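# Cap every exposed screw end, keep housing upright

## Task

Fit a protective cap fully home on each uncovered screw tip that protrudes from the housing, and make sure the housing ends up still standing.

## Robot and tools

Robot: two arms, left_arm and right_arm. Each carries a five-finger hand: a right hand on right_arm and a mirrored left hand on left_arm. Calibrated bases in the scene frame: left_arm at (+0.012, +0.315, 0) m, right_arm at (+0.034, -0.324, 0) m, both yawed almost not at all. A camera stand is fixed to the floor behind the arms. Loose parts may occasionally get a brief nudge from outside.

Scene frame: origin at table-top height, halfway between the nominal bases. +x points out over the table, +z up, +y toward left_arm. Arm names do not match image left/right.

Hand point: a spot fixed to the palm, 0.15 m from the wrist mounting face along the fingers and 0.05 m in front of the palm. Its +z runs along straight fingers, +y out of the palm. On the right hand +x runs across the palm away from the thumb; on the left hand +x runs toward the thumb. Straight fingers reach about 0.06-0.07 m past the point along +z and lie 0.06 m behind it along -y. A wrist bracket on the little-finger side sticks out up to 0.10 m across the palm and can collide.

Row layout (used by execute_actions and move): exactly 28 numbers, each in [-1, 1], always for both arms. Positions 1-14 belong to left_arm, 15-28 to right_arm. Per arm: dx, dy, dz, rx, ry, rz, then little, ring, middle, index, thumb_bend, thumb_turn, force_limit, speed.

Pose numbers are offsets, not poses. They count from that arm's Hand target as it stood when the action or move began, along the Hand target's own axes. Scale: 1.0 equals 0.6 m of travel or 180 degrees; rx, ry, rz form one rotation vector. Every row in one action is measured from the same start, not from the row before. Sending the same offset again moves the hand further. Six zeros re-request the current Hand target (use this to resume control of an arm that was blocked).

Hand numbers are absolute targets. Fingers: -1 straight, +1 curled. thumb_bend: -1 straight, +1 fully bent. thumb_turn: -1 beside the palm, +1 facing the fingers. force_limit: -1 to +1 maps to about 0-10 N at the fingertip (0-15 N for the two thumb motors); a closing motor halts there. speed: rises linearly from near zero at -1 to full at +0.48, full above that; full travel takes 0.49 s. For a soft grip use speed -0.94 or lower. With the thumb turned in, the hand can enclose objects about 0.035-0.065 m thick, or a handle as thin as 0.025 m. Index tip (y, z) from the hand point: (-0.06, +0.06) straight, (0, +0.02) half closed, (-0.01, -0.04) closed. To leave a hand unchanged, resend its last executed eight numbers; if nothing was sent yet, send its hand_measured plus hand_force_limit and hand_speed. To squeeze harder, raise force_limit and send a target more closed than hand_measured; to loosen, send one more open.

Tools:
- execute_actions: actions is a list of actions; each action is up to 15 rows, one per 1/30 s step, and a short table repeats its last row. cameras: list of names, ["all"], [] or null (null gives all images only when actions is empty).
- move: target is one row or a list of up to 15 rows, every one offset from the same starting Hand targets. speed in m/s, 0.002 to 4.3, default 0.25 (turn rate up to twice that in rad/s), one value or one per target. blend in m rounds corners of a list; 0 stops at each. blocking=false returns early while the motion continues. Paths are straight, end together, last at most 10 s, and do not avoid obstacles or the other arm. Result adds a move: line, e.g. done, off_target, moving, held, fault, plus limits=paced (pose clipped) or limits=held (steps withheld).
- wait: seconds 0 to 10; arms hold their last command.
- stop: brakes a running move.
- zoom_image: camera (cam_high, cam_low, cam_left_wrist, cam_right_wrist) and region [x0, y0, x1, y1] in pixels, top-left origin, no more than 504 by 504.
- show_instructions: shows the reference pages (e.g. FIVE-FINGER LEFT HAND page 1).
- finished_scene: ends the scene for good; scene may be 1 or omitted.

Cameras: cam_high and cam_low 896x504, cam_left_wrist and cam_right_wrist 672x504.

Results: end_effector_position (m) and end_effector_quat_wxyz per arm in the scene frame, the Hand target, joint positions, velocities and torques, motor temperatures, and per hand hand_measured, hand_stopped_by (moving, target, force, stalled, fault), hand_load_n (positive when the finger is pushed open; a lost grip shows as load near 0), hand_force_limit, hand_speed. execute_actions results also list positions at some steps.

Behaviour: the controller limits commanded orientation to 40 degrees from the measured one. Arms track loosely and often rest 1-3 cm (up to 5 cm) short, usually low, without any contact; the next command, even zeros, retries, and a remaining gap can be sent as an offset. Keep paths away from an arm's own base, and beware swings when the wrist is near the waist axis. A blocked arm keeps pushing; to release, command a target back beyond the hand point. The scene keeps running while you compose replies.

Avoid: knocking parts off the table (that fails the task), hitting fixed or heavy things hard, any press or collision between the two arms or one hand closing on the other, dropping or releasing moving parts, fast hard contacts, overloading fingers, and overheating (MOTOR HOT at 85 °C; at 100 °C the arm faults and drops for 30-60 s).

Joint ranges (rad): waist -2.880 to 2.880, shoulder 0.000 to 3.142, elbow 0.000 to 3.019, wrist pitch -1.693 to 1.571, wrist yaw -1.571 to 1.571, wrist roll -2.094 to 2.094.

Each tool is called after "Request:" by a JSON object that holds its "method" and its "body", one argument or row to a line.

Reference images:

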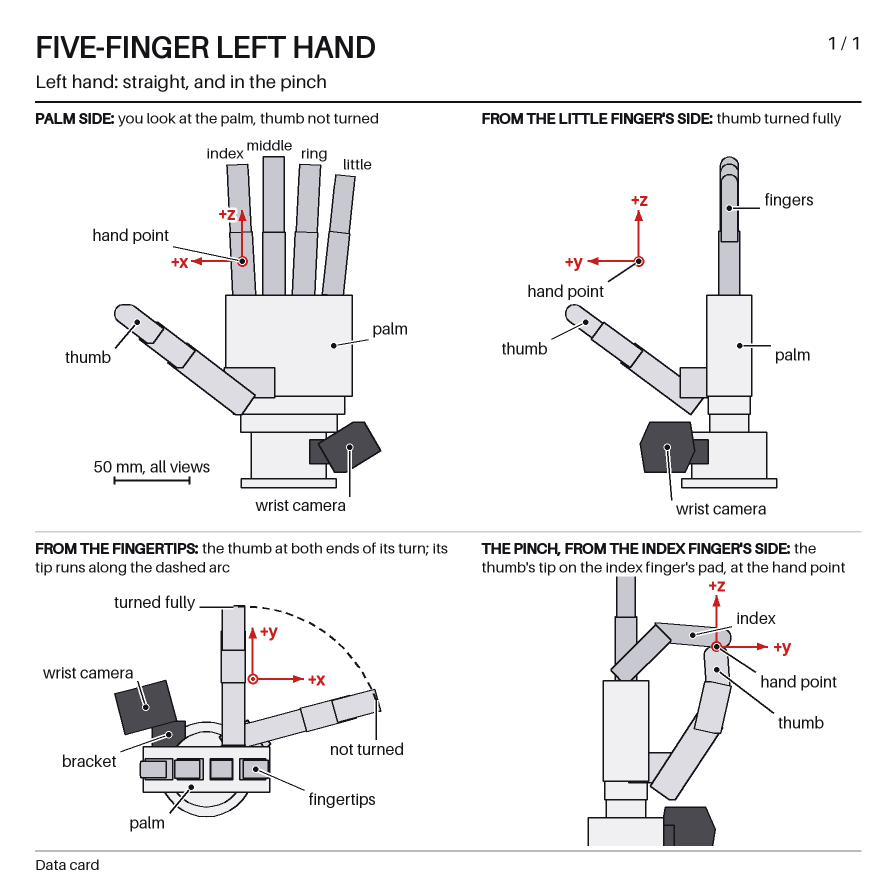

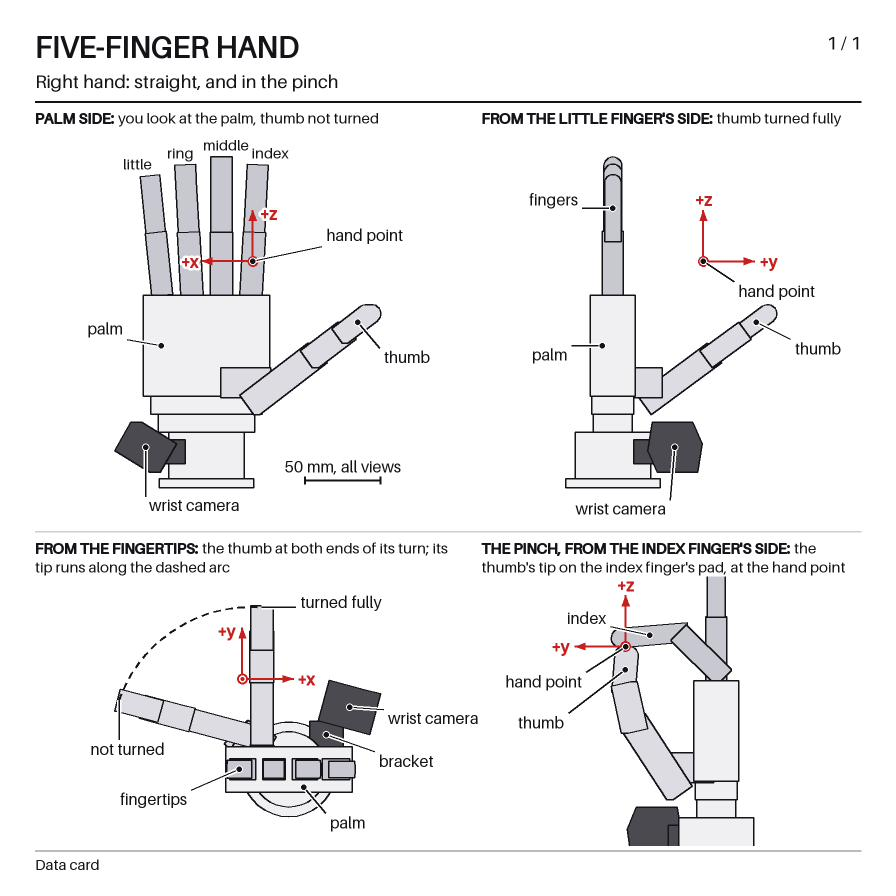

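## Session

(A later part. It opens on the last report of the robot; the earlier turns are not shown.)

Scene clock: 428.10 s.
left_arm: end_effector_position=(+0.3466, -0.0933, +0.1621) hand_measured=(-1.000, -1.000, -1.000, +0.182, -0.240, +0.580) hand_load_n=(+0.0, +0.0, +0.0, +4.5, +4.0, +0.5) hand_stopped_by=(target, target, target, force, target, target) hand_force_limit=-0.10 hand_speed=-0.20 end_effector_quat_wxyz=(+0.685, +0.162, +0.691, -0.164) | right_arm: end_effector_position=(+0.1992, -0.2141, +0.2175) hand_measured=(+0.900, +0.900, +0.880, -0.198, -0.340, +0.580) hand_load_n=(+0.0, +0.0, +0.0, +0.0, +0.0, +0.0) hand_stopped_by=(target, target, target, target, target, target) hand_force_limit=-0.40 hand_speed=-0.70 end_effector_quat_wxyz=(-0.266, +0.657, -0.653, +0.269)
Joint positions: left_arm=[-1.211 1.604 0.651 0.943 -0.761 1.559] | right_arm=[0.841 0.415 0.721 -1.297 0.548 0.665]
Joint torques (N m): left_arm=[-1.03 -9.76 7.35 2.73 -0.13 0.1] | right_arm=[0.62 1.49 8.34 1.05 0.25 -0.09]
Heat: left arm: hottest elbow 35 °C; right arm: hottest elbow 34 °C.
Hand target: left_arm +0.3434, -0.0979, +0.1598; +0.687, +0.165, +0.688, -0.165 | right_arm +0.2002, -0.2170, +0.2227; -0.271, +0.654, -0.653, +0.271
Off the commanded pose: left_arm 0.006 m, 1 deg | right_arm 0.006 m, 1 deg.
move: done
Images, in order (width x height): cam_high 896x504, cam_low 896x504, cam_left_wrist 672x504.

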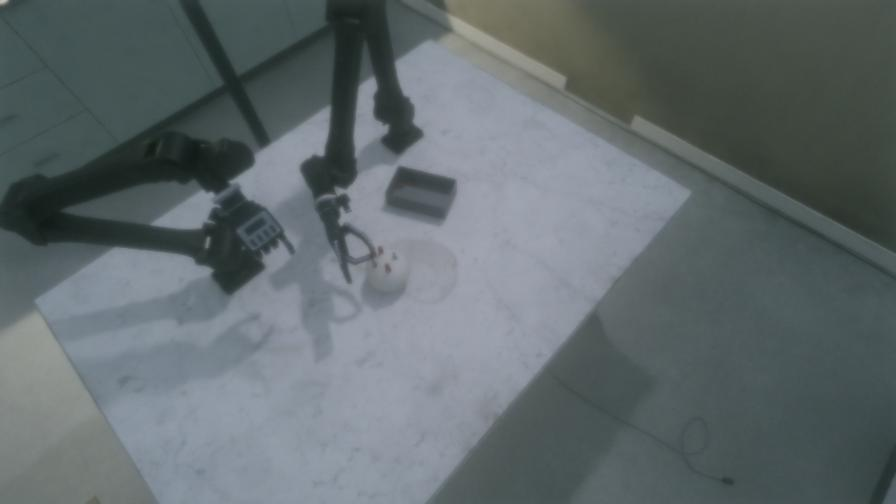

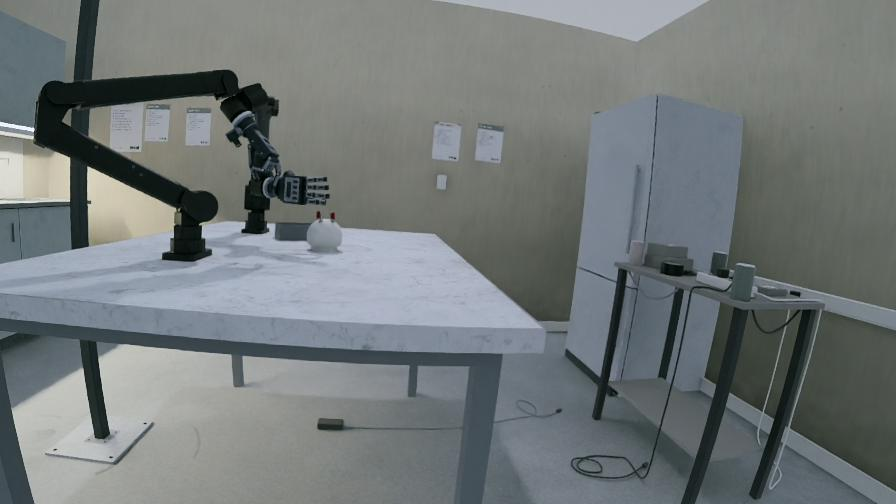

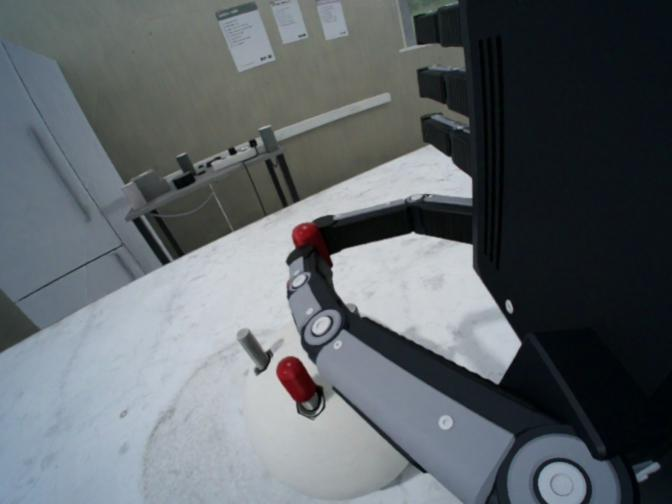

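Request:
{"method": "move", "body": {
  "target": [0.0267,-0.0160,-0.0015,0,0,0,-1,-1,-1,0.32,-0.24,0.58,-0.1,-0.2,0,0,0,0,0,0,0.9,0.9,0.88,-0.2,-0.34,0.58,-0.4,-0.7],
  "speed": 0.08,
  "cameras": ["cam_left_wrist","cam_low","cam_high"]
}}

Request:
{"method": "zoom_image", "body": {
  "camera": "cam_low",
  "region": [290, 180, 350, 240]
}}

Request:
{"method": "zoom_image", "body": {
  "camera": "cam_left_wrist",
  "region": [280, 210, 400, 330]
}}

Request:
{"method": "zoom_image", "body": {
  "camera": "cam_high",
  "region": [350, 230, 410, 290]
}}

Scene clock: 430.40 s.
left_arm: end_effector_position=(+0.3419, -0.0973, +0.1420) hand_measured=(-1.000, -1.000, -1.000, +0.182, -0.240, +0.580) hand_load_n=(+0.0, +0.0, +0.0, +4.5, +4.0, +0.5) hand_stopped_by=(target, target, target, force, target, target) hand_force_limit=-0.10 hand_speed=-0.20 end_effector_quat_wxyz=(+0.683, +0.164, +0.693, -0.159) | right_arm: end_effector_position=(+0.1992, -0.2141, +0.2175) hand_measured=(+0.900, +0.900, +0.880, -0.198, -0.340, +0.580) hand_load_n=(+0.0, +0.0, +0.0, +0.0, +0.0, +0.0) hand_stopped_by=(target, target, target, target, target, target) hand_force_limit=-0.40 hand_speed=-0.70 end_effector_quat_wxyz=(-0.266, +0.657, -0.653, +0.269)
Joint positions: left_arm=[-1.226 1.664 0.651 0.991 -0.78 1.559] | right_arm=[0.841 0.415 0.721 -1.297 0.548 0.665]
Joint torques (N m): left_arm=[-1.49 -10.11 7.73 2.76 -0.11 0.11] | right_arm=[0.62 1.49 8.35 1.06 0.25 -0.09]
Heat: left arm: hottest elbow 35 °C; right arm: hottest elbow 34 °C.
Hand target: left_arm +0.3383, -0.1060, +0.1439; +0.687, +0.165, +0.688, -0.165 | right_arm +0.2002, -0.2170, +0.2227; -0.271, +0.654, -0.653, +0.271
Off the commanded pose: left_arm 0.010 m, 1 deg | right_arm 0.006 m, 1 deg.
move: done
Images, in order (width x height): cam_high 896x504, cam_low 896x504, cam_left_wrist 672x504.

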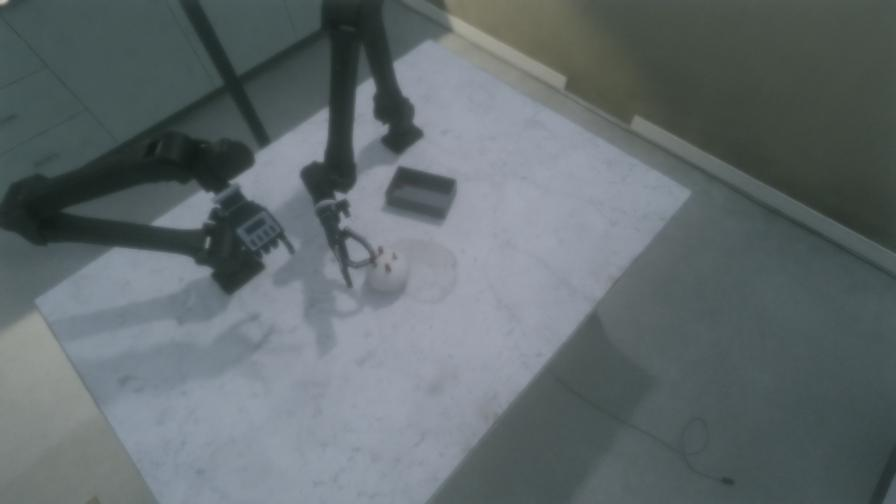

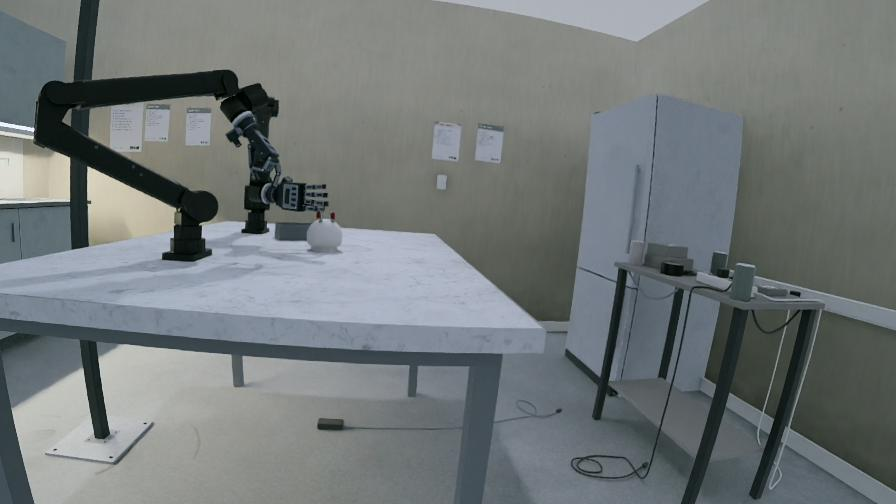

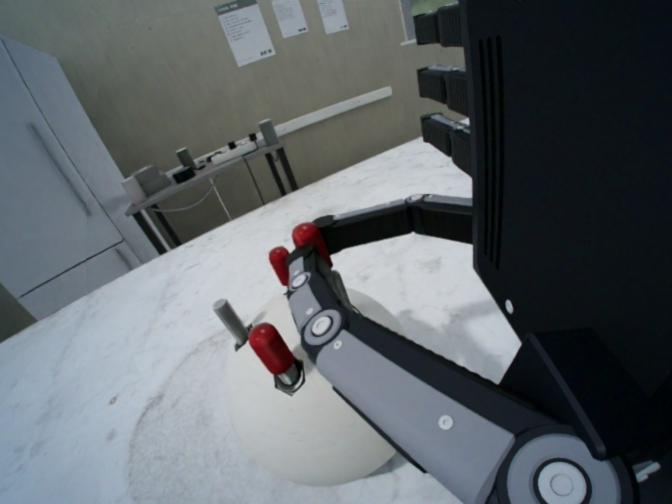

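Scaled by 8.400 from the camera's 896x504 image, which has a finer 1280x720 frame.

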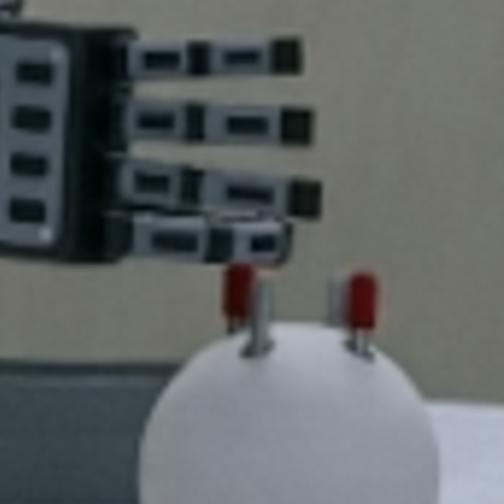

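Scaled by 4.200 from the camera's 672x504 image, which has a finer 960x720 frame.

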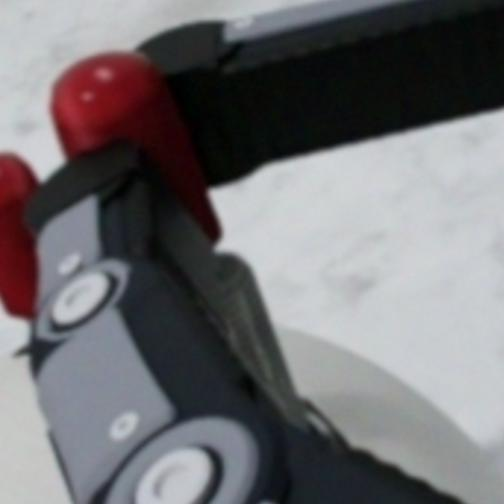

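Scaled by 8.400 from the camera's 896x504 image, which has a finer 1280x720 frame.

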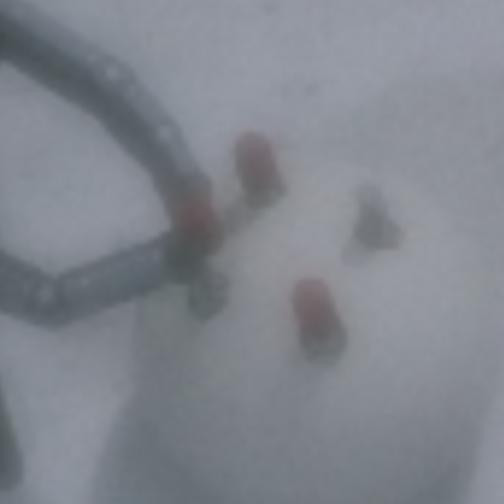

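Request:
{"method": "move", "body": {
  "target": [-0.0033,-0.0105,0.0079,0,0,0,-1,-1,-1,0.32,-0.24,0.58,-0.1,-0.2,0,0,0,0,0,0,0.9,0.9,0.88,-0.2,-0.34,0.58,-0.4,-0.7],
  "speed": 0.06,
  "cameras": ["cam_left_wrist","cam_low","cam_high"]
}}

Request:
{"method": "zoom_image", "body": {
  "camera": "cam_low",
  "region": [290, 180, 350, 240]
}}

Request:
{"method": "zoom_image", "body": {
  "camera": "cam_left_wrist",
  "region": [280, 210, 400, 330]
}}

Request:
{"method": "zoom_image", "body": {
  "camera": "cam_high",
  "region": [350, 230, 410, 290]
}}

Scene clock: 436.57 s.
left_arm: end_effector_position=(+0.3411, -0.0975, +0.1389) hand_measured=(-1.000, -1.000, -1.000, +0.182, -0.240, +0.580) hand_load_n=(+0.0, +0.0, +0.0, +4.5, +4.0, +0.5) hand_stopped_by=(target, target, target, force, target, target) hand_force_limit=-0.10 hand_speed=-0.20 end_effector_quat_wxyz=(+0.682, +0.166, +0.695, -0.157) | right_arm: end_effector_position=(+0.1992, -0.2141, +0.2175) hand_measured=(+0.900, +0.900, +0.880, -0.198, -0.340, +0.580) hand_load_n=(+0.0, +0.0, +0.0, +0.0, +0.0, +0.0) hand_stopped_by=(target, target, target, target, target, target) hand_force_limit=-0.40 hand_speed=-0.70 end_effector_quat_wxyz=(-0.266, +0.657, -0.653, +0.269)
Joint positions: left_arm=[-1.228 1.67 0.651 0.991 -0.783 1.559] | right_arm=[0.841 0.415 0.721 -1.297 0.548 0.665]
Joint torques (N m): left_arm=[-1.44 -9.93 9.66 2.22 -0.16 0.1] | right_arm=[0.62 1.49 8.35 1.05 0.25 -0.09]
Heat: left arm: hottest elbow 35 °C; right arm: hottest elbow 34 °C.
Hand target: left_arm +0.3396, -0.1137, +0.1458; +0.687, +0.165, +0.688, -0.165 | right_arm +0.2002, -0.2170, +0.2227; -0.271, +0.654, -0.653, +0.271
Off the commanded pose: left_arm 0.018 m, 1 deg | right_arm 0.006 m, 1 deg.
move: off_target (left_arm)
Images, in order (width x height): cam_high 896x504, cam_low 896x504, cam_left_wrist 672x504.

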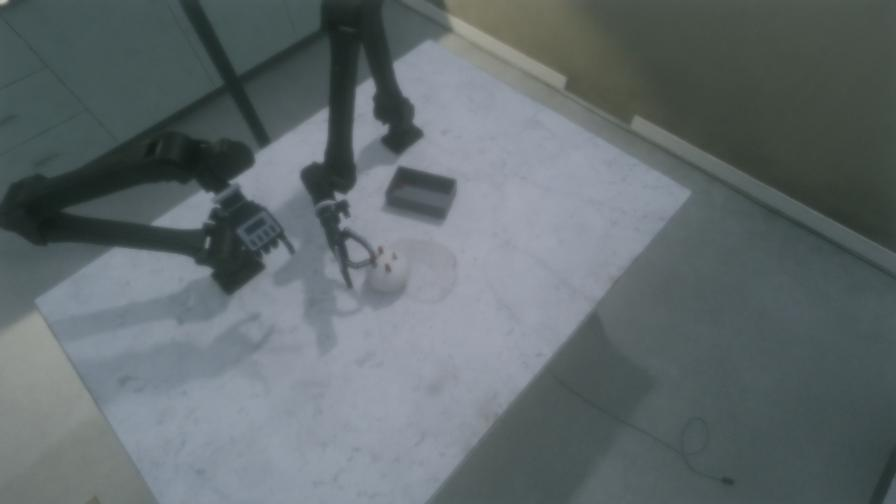

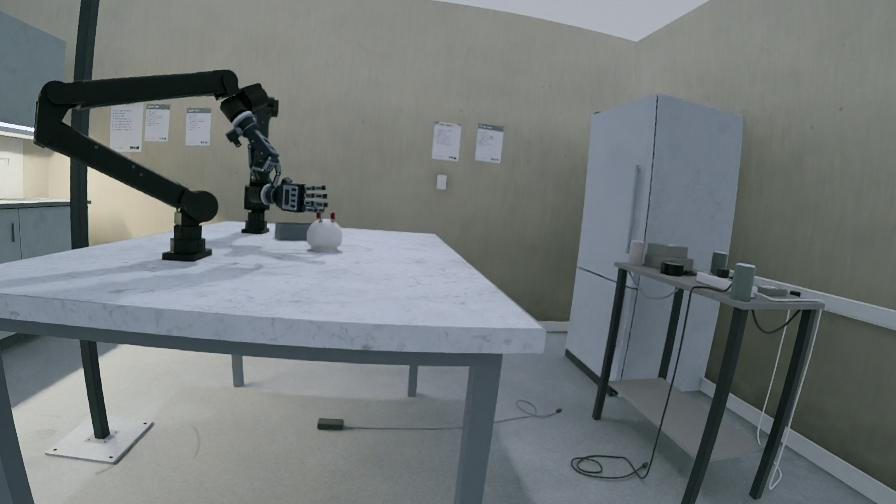

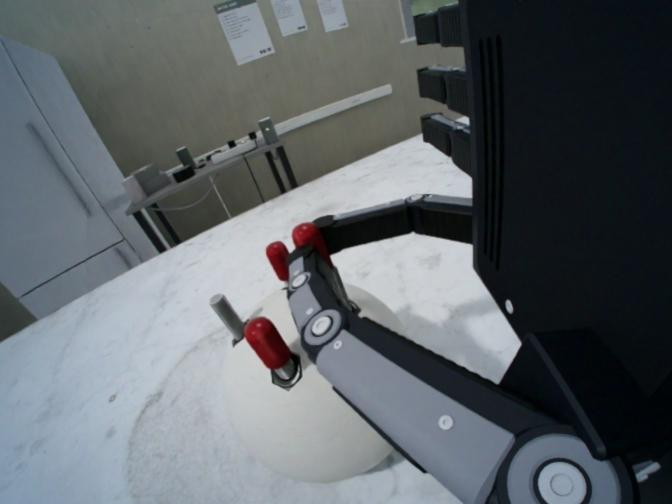

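Scaled by 8.400 from the camera's 896x504 image, which has a finer 1280x720 frame.

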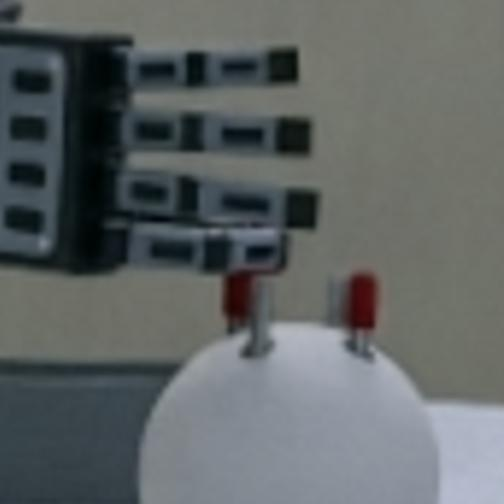

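Scaled by 4.200 from the camera's 672x504 image, which has a finer 960x720 frame.

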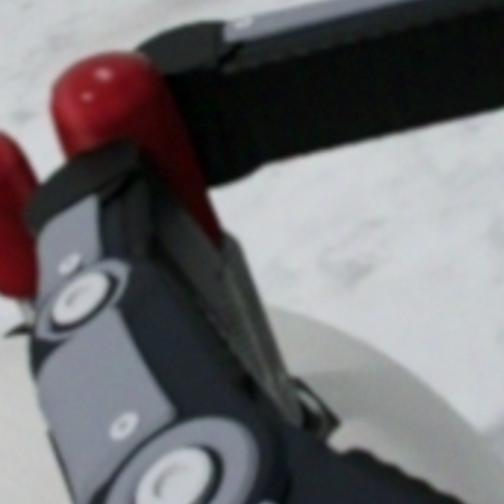

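Scaled by 8.400 from the camera's 896x504 image, which has a finer 1280x720 frame.

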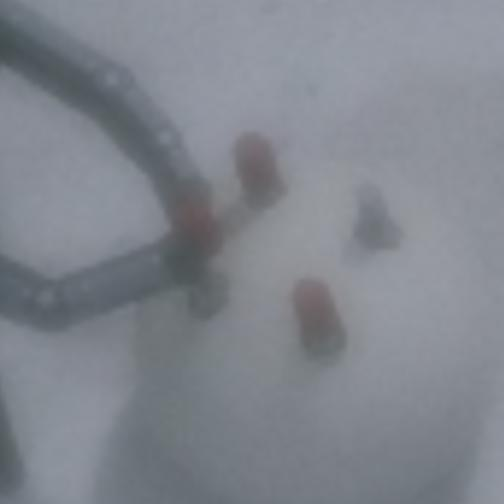

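Request:
{"method": "move", "body": {
  "target": [-0.0083,-0.0089,0.0045,0,0,0,-1,-1,-1,0.32,-0.24,0.58,-0.1,-0.2,0,0,0,0,0,0,0.9,0.9,0.88,-0.2,-0.34,0.58,-0.4,-0.7],
  "speed": 0.06,
  "cameras": ["cam_left_wrist","cam_low"]
}}

Request:
{"method": "zoom_image", "body": {
  "camera": "cam_low",
  "region": [290, 180, 350, 240]
}}

Request:
{"method": "zoom_image", "body": {
  "camera": "cam_left_wrist",
  "region": [280, 210, 400, 330]
}}

Scene clock: 438.93 s.
left_arm: end_effector_position=(+0.3413, -0.1039, +0.1450) hand_measured=(-1.000, -1.000, -1.000, +0.182, -0.240, +0.580) hand_load_n=(+0.0, +0.0, +0.0, +4.5, +3.5, +0.5) hand_stopped_by=(target, target, target, force, target, target) hand_force_limit=-0.10 hand_speed=-0.20 end_effector_quat_wxyz=(+0.685, +0.161, +0.692, -0.162) | right_arm: end_effector_position=(+0.1992, -0.2141, +0.2175) hand_measured=(+0.900, +0.900, +0.880, -0.198, -0.340, +0.580) hand_load_n=(+0.0, +0.0, +0.0, +0.5, +0.0, +0.0) hand_stopped_by=(target, target, target, target, target, target) hand_force_limit=-0.40 hand_speed=-0.70 end_effector_quat_wxyz=(-0.266, +0.657, -0.653, +0.269)
Joint positions: left_arm=[-1.233 1.67 0.669 0.989 -0.788 1.559] | right_arm=[0.841 0.415 0.721 -1.297 0.548 0.665]
Joint torques (N m): left_arm=[-1.38 -10.58 9.99 1.44 -0.14 0.11] | right_arm=[0.62 1.49 8.35 1.05 0.25 -0.09]
Heat: left arm: hottest elbow 35 °C; right arm: hottest elbow 34 °C.
Hand target: left_arm +0.3396, -0.1197, +0.1508; +0.687, +0.165, +0.688, -0.165 | right_arm +0.2002, -0.2170, +0.2227; -0.271, +0.654, -0.653, +0.271
Off the commanded pose: left_arm 0.017 m, 1 deg | right_arm 0.006 m, 1 deg.
move: off_target (left_arm)
Images, in order (width x height): cam_low 896x504, cam_left_wrist 672x504.

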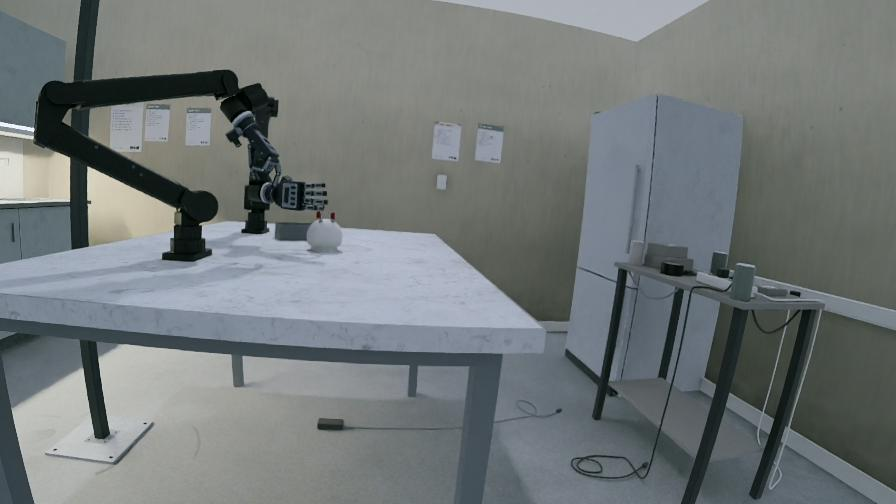

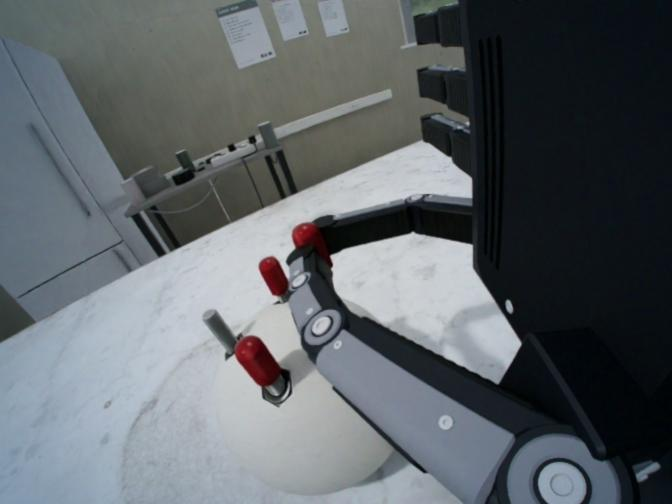

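Scaled by 8.400 from the camera's 896x504 image, which has a finer 1280x720 frame.

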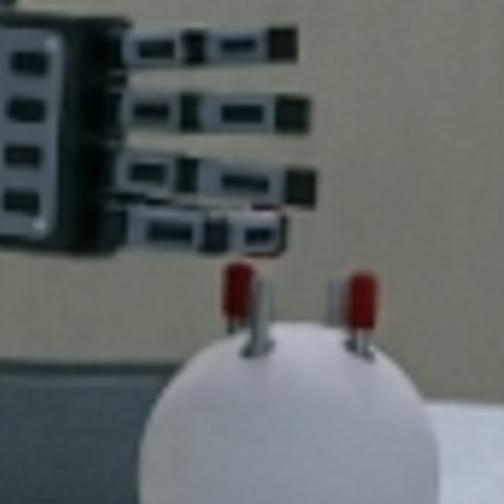

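Scaled by 4.200 from the camera's 672x504 image, which has a finer 960x720 frame.

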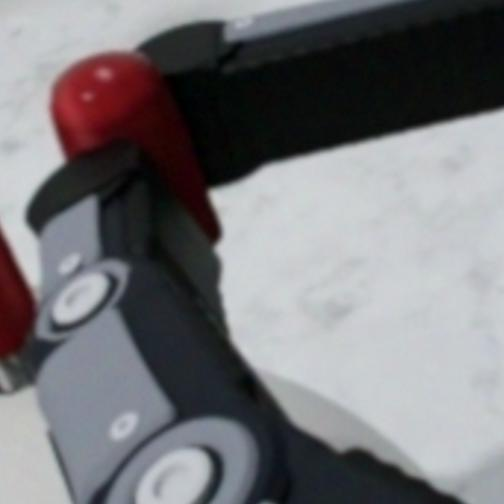

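Request:
{"method": "zoom_image", "body": {
  "camera": "cam_low",
  "region": [305, 195, 345, 225]
}}

Request:
{"method": "zoom_image", "body": {
  "camera": "cam_left_wrist",
  "region": [190, 210, 340, 420]
}}

Scaled by 12.600 from the camera's 896x504 image, which has a finer 1280x720 frame.

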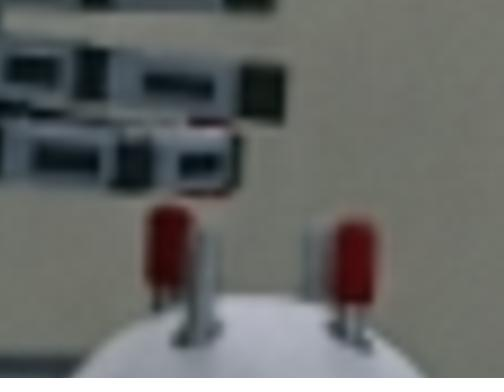

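Scaled by 2.400 from the camera's 672x504 image, which has a finer 960x720 frame.

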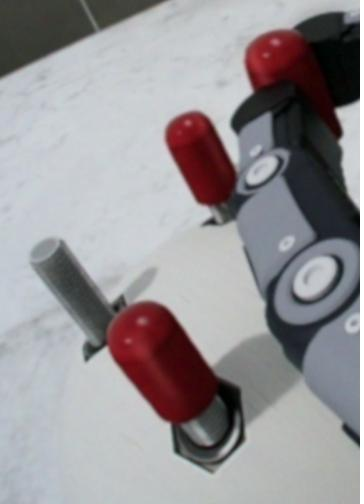

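Request:
{"method": "move", "body": {
  "target": [0,0,-0.0090,0,0,0,-1,-1,-1,0.32,-0.24,0.58,-0.1,-0.2,0,0,0,0,0,0,0.9,0.9,0.88,-0.2,-0.34,0.58,-0.4,-0.7],
  "speed": 0.05,
  "cameras": ["cam_left_wrist","cam_low"]
}}

Request:
{"method": "zoom_image", "body": {
  "camera": "cam_low",
  "region": [305, 195, 345, 225]
}}

Request:
{"method": "zoom_image", "body": {
  "camera": "cam_left_wrist",
  "region": [190, 210, 340, 420]
}}

Scene clock: 443.10 s.
left_arm: end_effector_position=(+0.3379, -0.1050, +0.1450) hand_measured=(-1.000, -1.000, -1.000, +0.182, -0.240, +0.580) hand_load_n=(+0.0, +0.0, +0.0, +4.5, +4.0, +0.5) hand_stopped_by=(target, target, target, force, target, target) hand_force_limit=-0.10 hand_speed=-0.20 end_effector_quat_wxyz=(+0.685, +0.161, +0.692, -0.162) | right_arm: end_effector_position=(+0.1992, -0.2141, +0.2175) hand_measured=(+0.900, +0.900, +0.880, -0.198, -0.340, +0.580) hand_load_n=(+0.0, +0.0, +0.0, +0.0, +0.0, +0.0) hand_stopped_by=(target, target, target, target, target, target) hand_force_limit=-0.40 hand_speed=-0.70 end_effector_quat_wxyz=(-0.266, +0.657, -0.653, +0.269)
Joint positions: left_arm=[-1.241 1.67 0.669 0.989 -0.796 1.559] | right_arm=[0.841 0.415 0.721 -1.297 0.548 0.665]
Joint torques (N m): left_arm=[-1.2 -11.16 9.01 1.54 -0.12 0.11] | right_arm=[0.62 1.49 8.34 1.06 0.25 -0.09]
Heat: left arm: hottest elbow 35 °C; right arm: hottest elbow 34 °C.
Hand target: left_arm +0.3349, -0.1172, +0.1508; +0.687, +0.165, +0.688, -0.165 | right_arm +0.2002, -0.2170, +0.2227; -0.271, +0.654, -0.653, +0.271
Off the commanded pose: left_arm 0.014 m, 1 deg | right_arm 0.006 m, 1 deg.
move: off_target (left_arm)
Images, in order (width x height): cam_low 896x504, cam_left_wrist 672x504.

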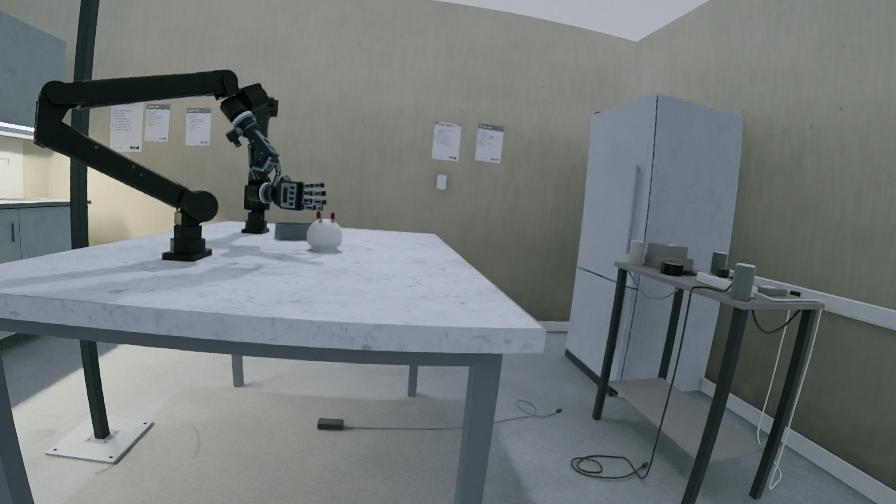

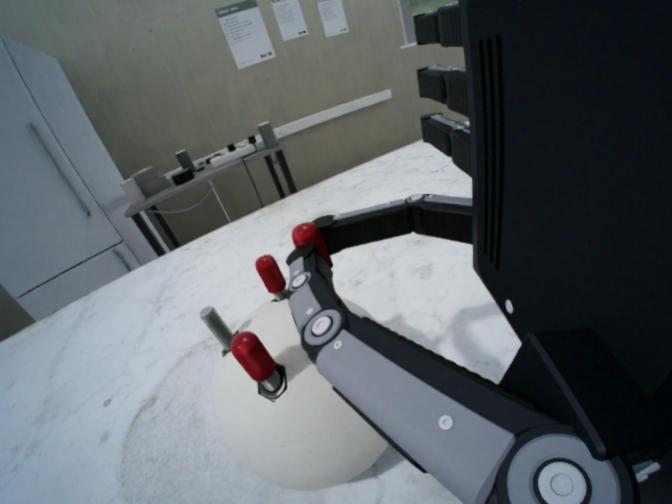

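Scaled by 12.600 from the camera's 896x504 image, which has a finer 1280x720 frame.

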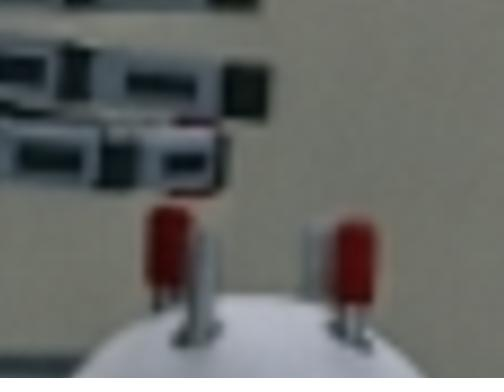

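Scaled by 2.400 from the camera's 672x504 image, which has a finer 960x720 frame.

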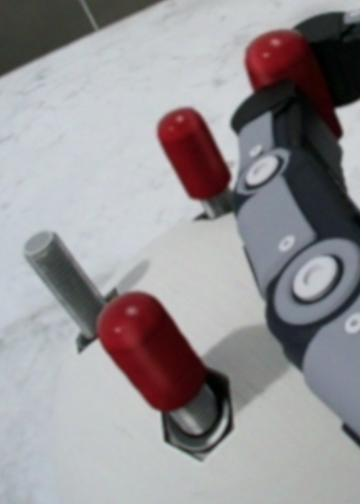

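Request:
{"method": "move", "body": {
  "target": [0.0100,0.0052,-0.0030,0,0,0,-1,-1,-1,0.32,-0.24,0.58,-0.1,-0.2,0,0,0,0,0,0,0.9,0.9,0.88,-0.2,-0.34,0.58,-0.4,-0.7],
  "speed": 0.05,
  "cameras": ["cam_left_wrist","cam_low"]
}}

Request:
{"method": "zoom_image", "body": {
  "camera": "cam_low",
  "region": [305, 195, 345, 225]
}}

Request:
{"method": "zoom_image", "body": {
  "camera": "cam_left_wrist",
  "region": [190, 210, 390, 410]
}}

Scene clock: 445.90 s.
left_arm: end_effector_position=(+0.3379, -0.1049, +0.1450) hand_measured=(-1.000, -1.000, -1.000, +0.182, -0.240, +0.580) hand_load_n=(+0.0, +0.5, +0.0, +4.5, +3.5, +0.5) hand_stopped_by=(target, target, target, force, target, target) hand_force_limit=-0.10 hand_speed=-0.20 end_effector_quat_wxyz=(+0.685, +0.161, +0.692, -0.161) | right_arm: end_effector_position=(+0.1992, -0.2141, +0.2175) hand_measured=(+0.900, +0.900, +0.880, -0.198, -0.340, +0.580) hand_load_n=(+0.0, +0.0, +0.5, +0.0, +0.0, +0.0) hand_stopped_by=(target, target, target, target, target, target) hand_force_limit=-0.40 hand_speed=-0.70 end_effector_quat_wxyz=(-0.266, +0.657, -0.653, +0.269)
Joint positions: left_arm=[-1.241 1.67 0.669 0.989 -0.797 1.559] | right_arm=[0.841 0.415 0.721 -1.297 0.548 0.665]
Joint torques (N m): left_arm=[-1.08 -10.64 7.88 2.51 -0.06 0.11] | right_arm=[0.62 1.49 8.35 1.05 0.25 -0.09]
Heat: left arm: hottest elbow 34 °C; right arm: hottest elbow 34 °C.
Hand target: left_arm +0.3347, -0.1136, +0.1448; +0.687, +0.165, +0.688, -0.165 | right_arm +0.2002, -0.2170, +0.2227; -0.271, +0.654, -0.653, +0.271
Off the commanded pose: left_arm 0.009 m, 1 deg | right_arm 0.006 m, 1 deg.
move: done
Images, in order (width x height): cam_low 896x504, cam_left_wrist 672x504.

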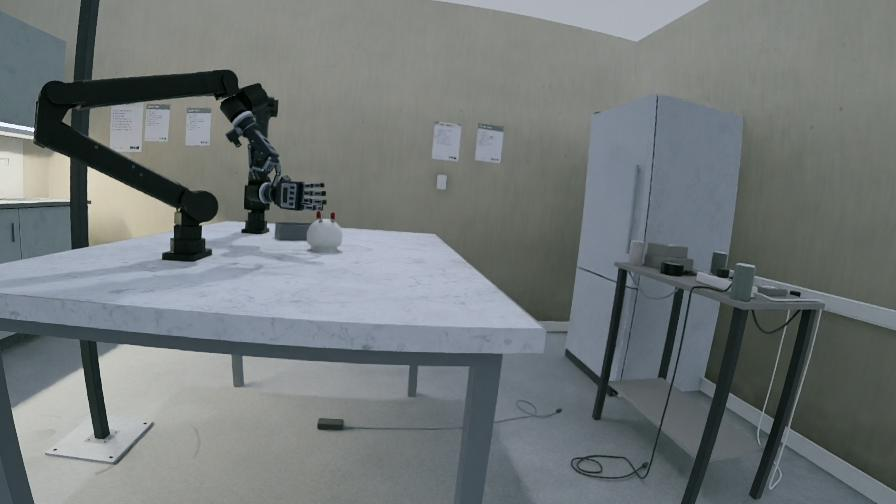

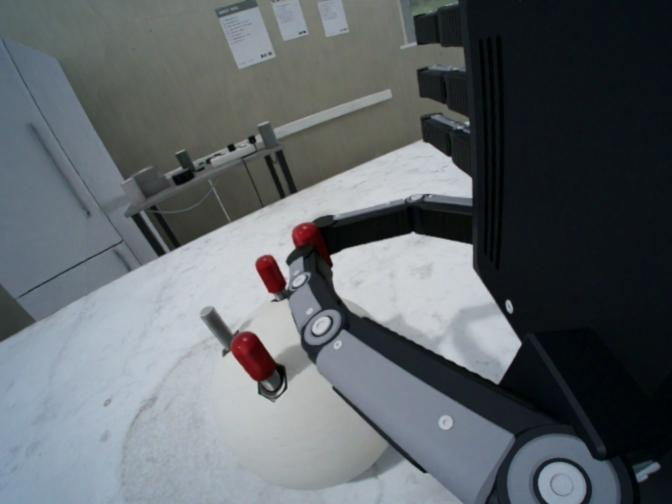

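Scaled by 12.600 from the camera's 896x504 image, which has a finer 1280x720 frame.

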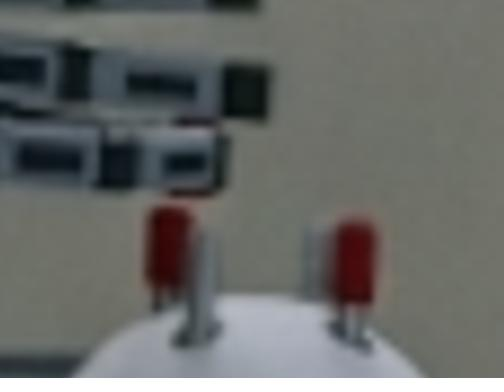

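Scaled by 2.520 from the camera's 672x504 image, which has a finer 960x720 frame.

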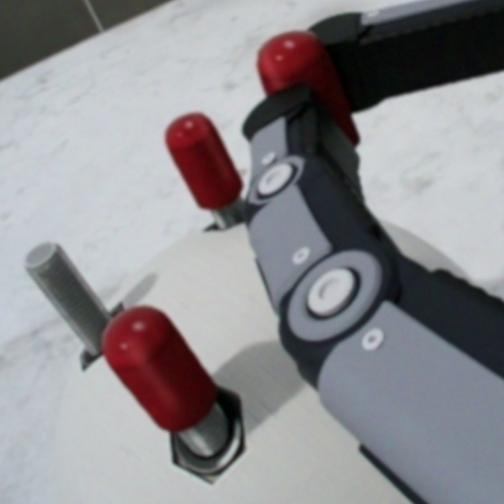

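Request:
{"method": "move", "body": {
  "target": [0.0067,0.0052,-0.0030,0,0,0,-1,-1,-1,0.32,-0.24,0.58,-0.1,-0.2,0,0,0,0,0,0,0.9,0.9,0.88,-0.2,-0.34,0.58,-0.4,-0.7],
  "speed": 0.05,
  "cameras": ["cam_left_wrist","cam_low"]
}}

Request:
{"method": "zoom_image", "body": {
  "camera": "cam_low",
  "region": [305, 195, 345, 225]
}}

Request:
{"method": "zoom_image", "body": {
  "camera": "cam_left_wrist",
  "region": [190, 210, 390, 410]
}}

Scene clock: 447.43 s.
left_arm: end_effector_position=(+0.3380, -0.1053, +0.1438) hand_measured=(-1.000, -1.000, -1.000, +0.182, -0.240, +0.580) hand_load_n=(+0.0, +0.0, +0.0, +4.5, +4.0, +0.5) hand_stopped_by=(target, target, target, force, target, target) hand_force_limit=-0.10 hand_speed=-0.20 end_effector_quat_wxyz=(+0.686, +0.160, +0.691, -0.163) | right_arm: end_effector_position=(+0.1992, -0.2141, +0.2175) hand_measured=(+0.900, +0.900, +0.880, -0.198, -0.340, +0.580) hand_load_n=(-0.5, +0.0, +0.0, +0.0, +0.0, +0.0) hand_stopped_by=(target, target, target, target, target, target) hand_force_limit=-0.40 hand_speed=-0.70 end_effector_quat_wxyz=(-0.266, +0.657, -0.653, +0.269)
Joint positions: left_arm=[-1.241 1.676 0.669 0.998 -0.797 1.559] | right_arm=[0.841 0.415 0.721 -1.297 0.548 0.665]
Joint torques (N m): left_arm=[-0.85 -10.52 6.79 2.85 0.05 0.09] | right_arm=[0.56 1.55 8.34 1.05 0.25 -0.09]
Heat: left arm: hottest elbow 34 °C; right arm: hottest elbow 34 °C.
Hand target: left_arm +0.3345, -0.1100, +0.1409; +0.687, +0.165, +0.688, -0.165 | right_arm +0.2002, -0.2170, +0.2227; -0.271, +0.654, -0.653, +0.271
Off the commanded pose: left_arm 0.007 m, 1 deg | right_arm 0.006 m, 1 deg.
move: done
Images, in order (width x height): cam_low 896x504, cam_left_wrist 672x504.

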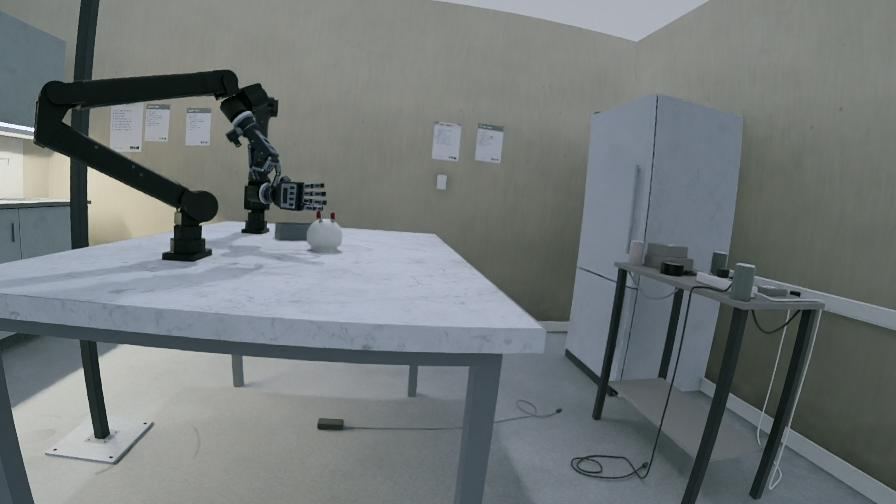

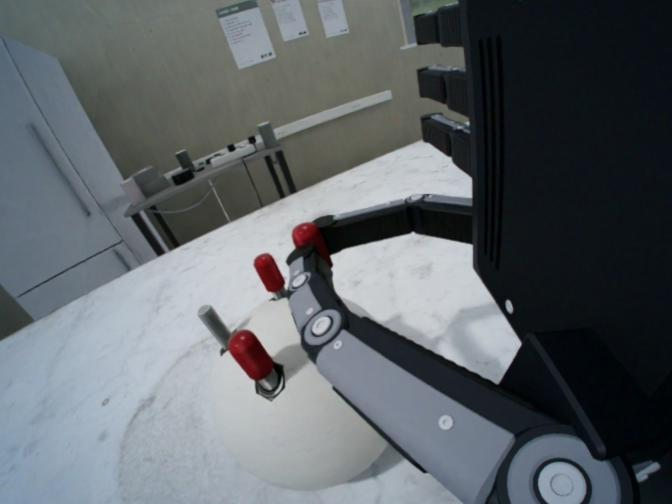

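Scaled by 12.600 from the camera's 896x504 image, which has a finer 1280x720 frame.

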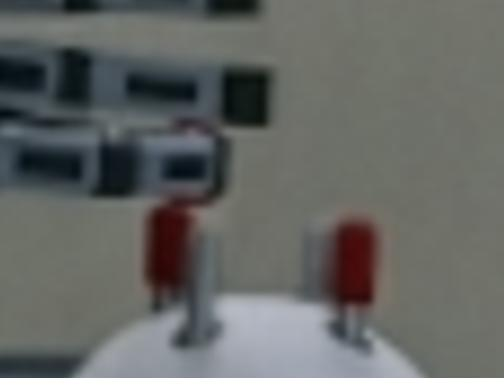

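Scaled by 2.520 from the camera's 672x504 image, which has a finer 960x720 frame.

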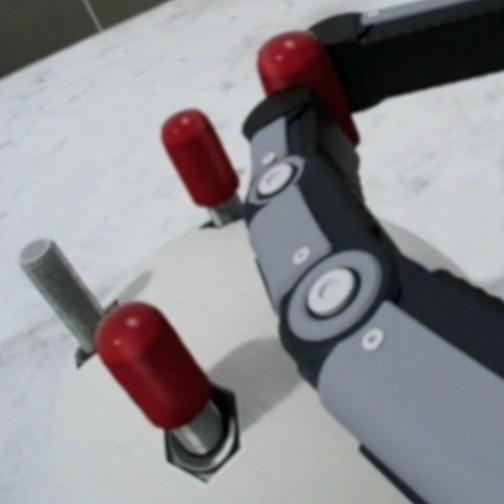

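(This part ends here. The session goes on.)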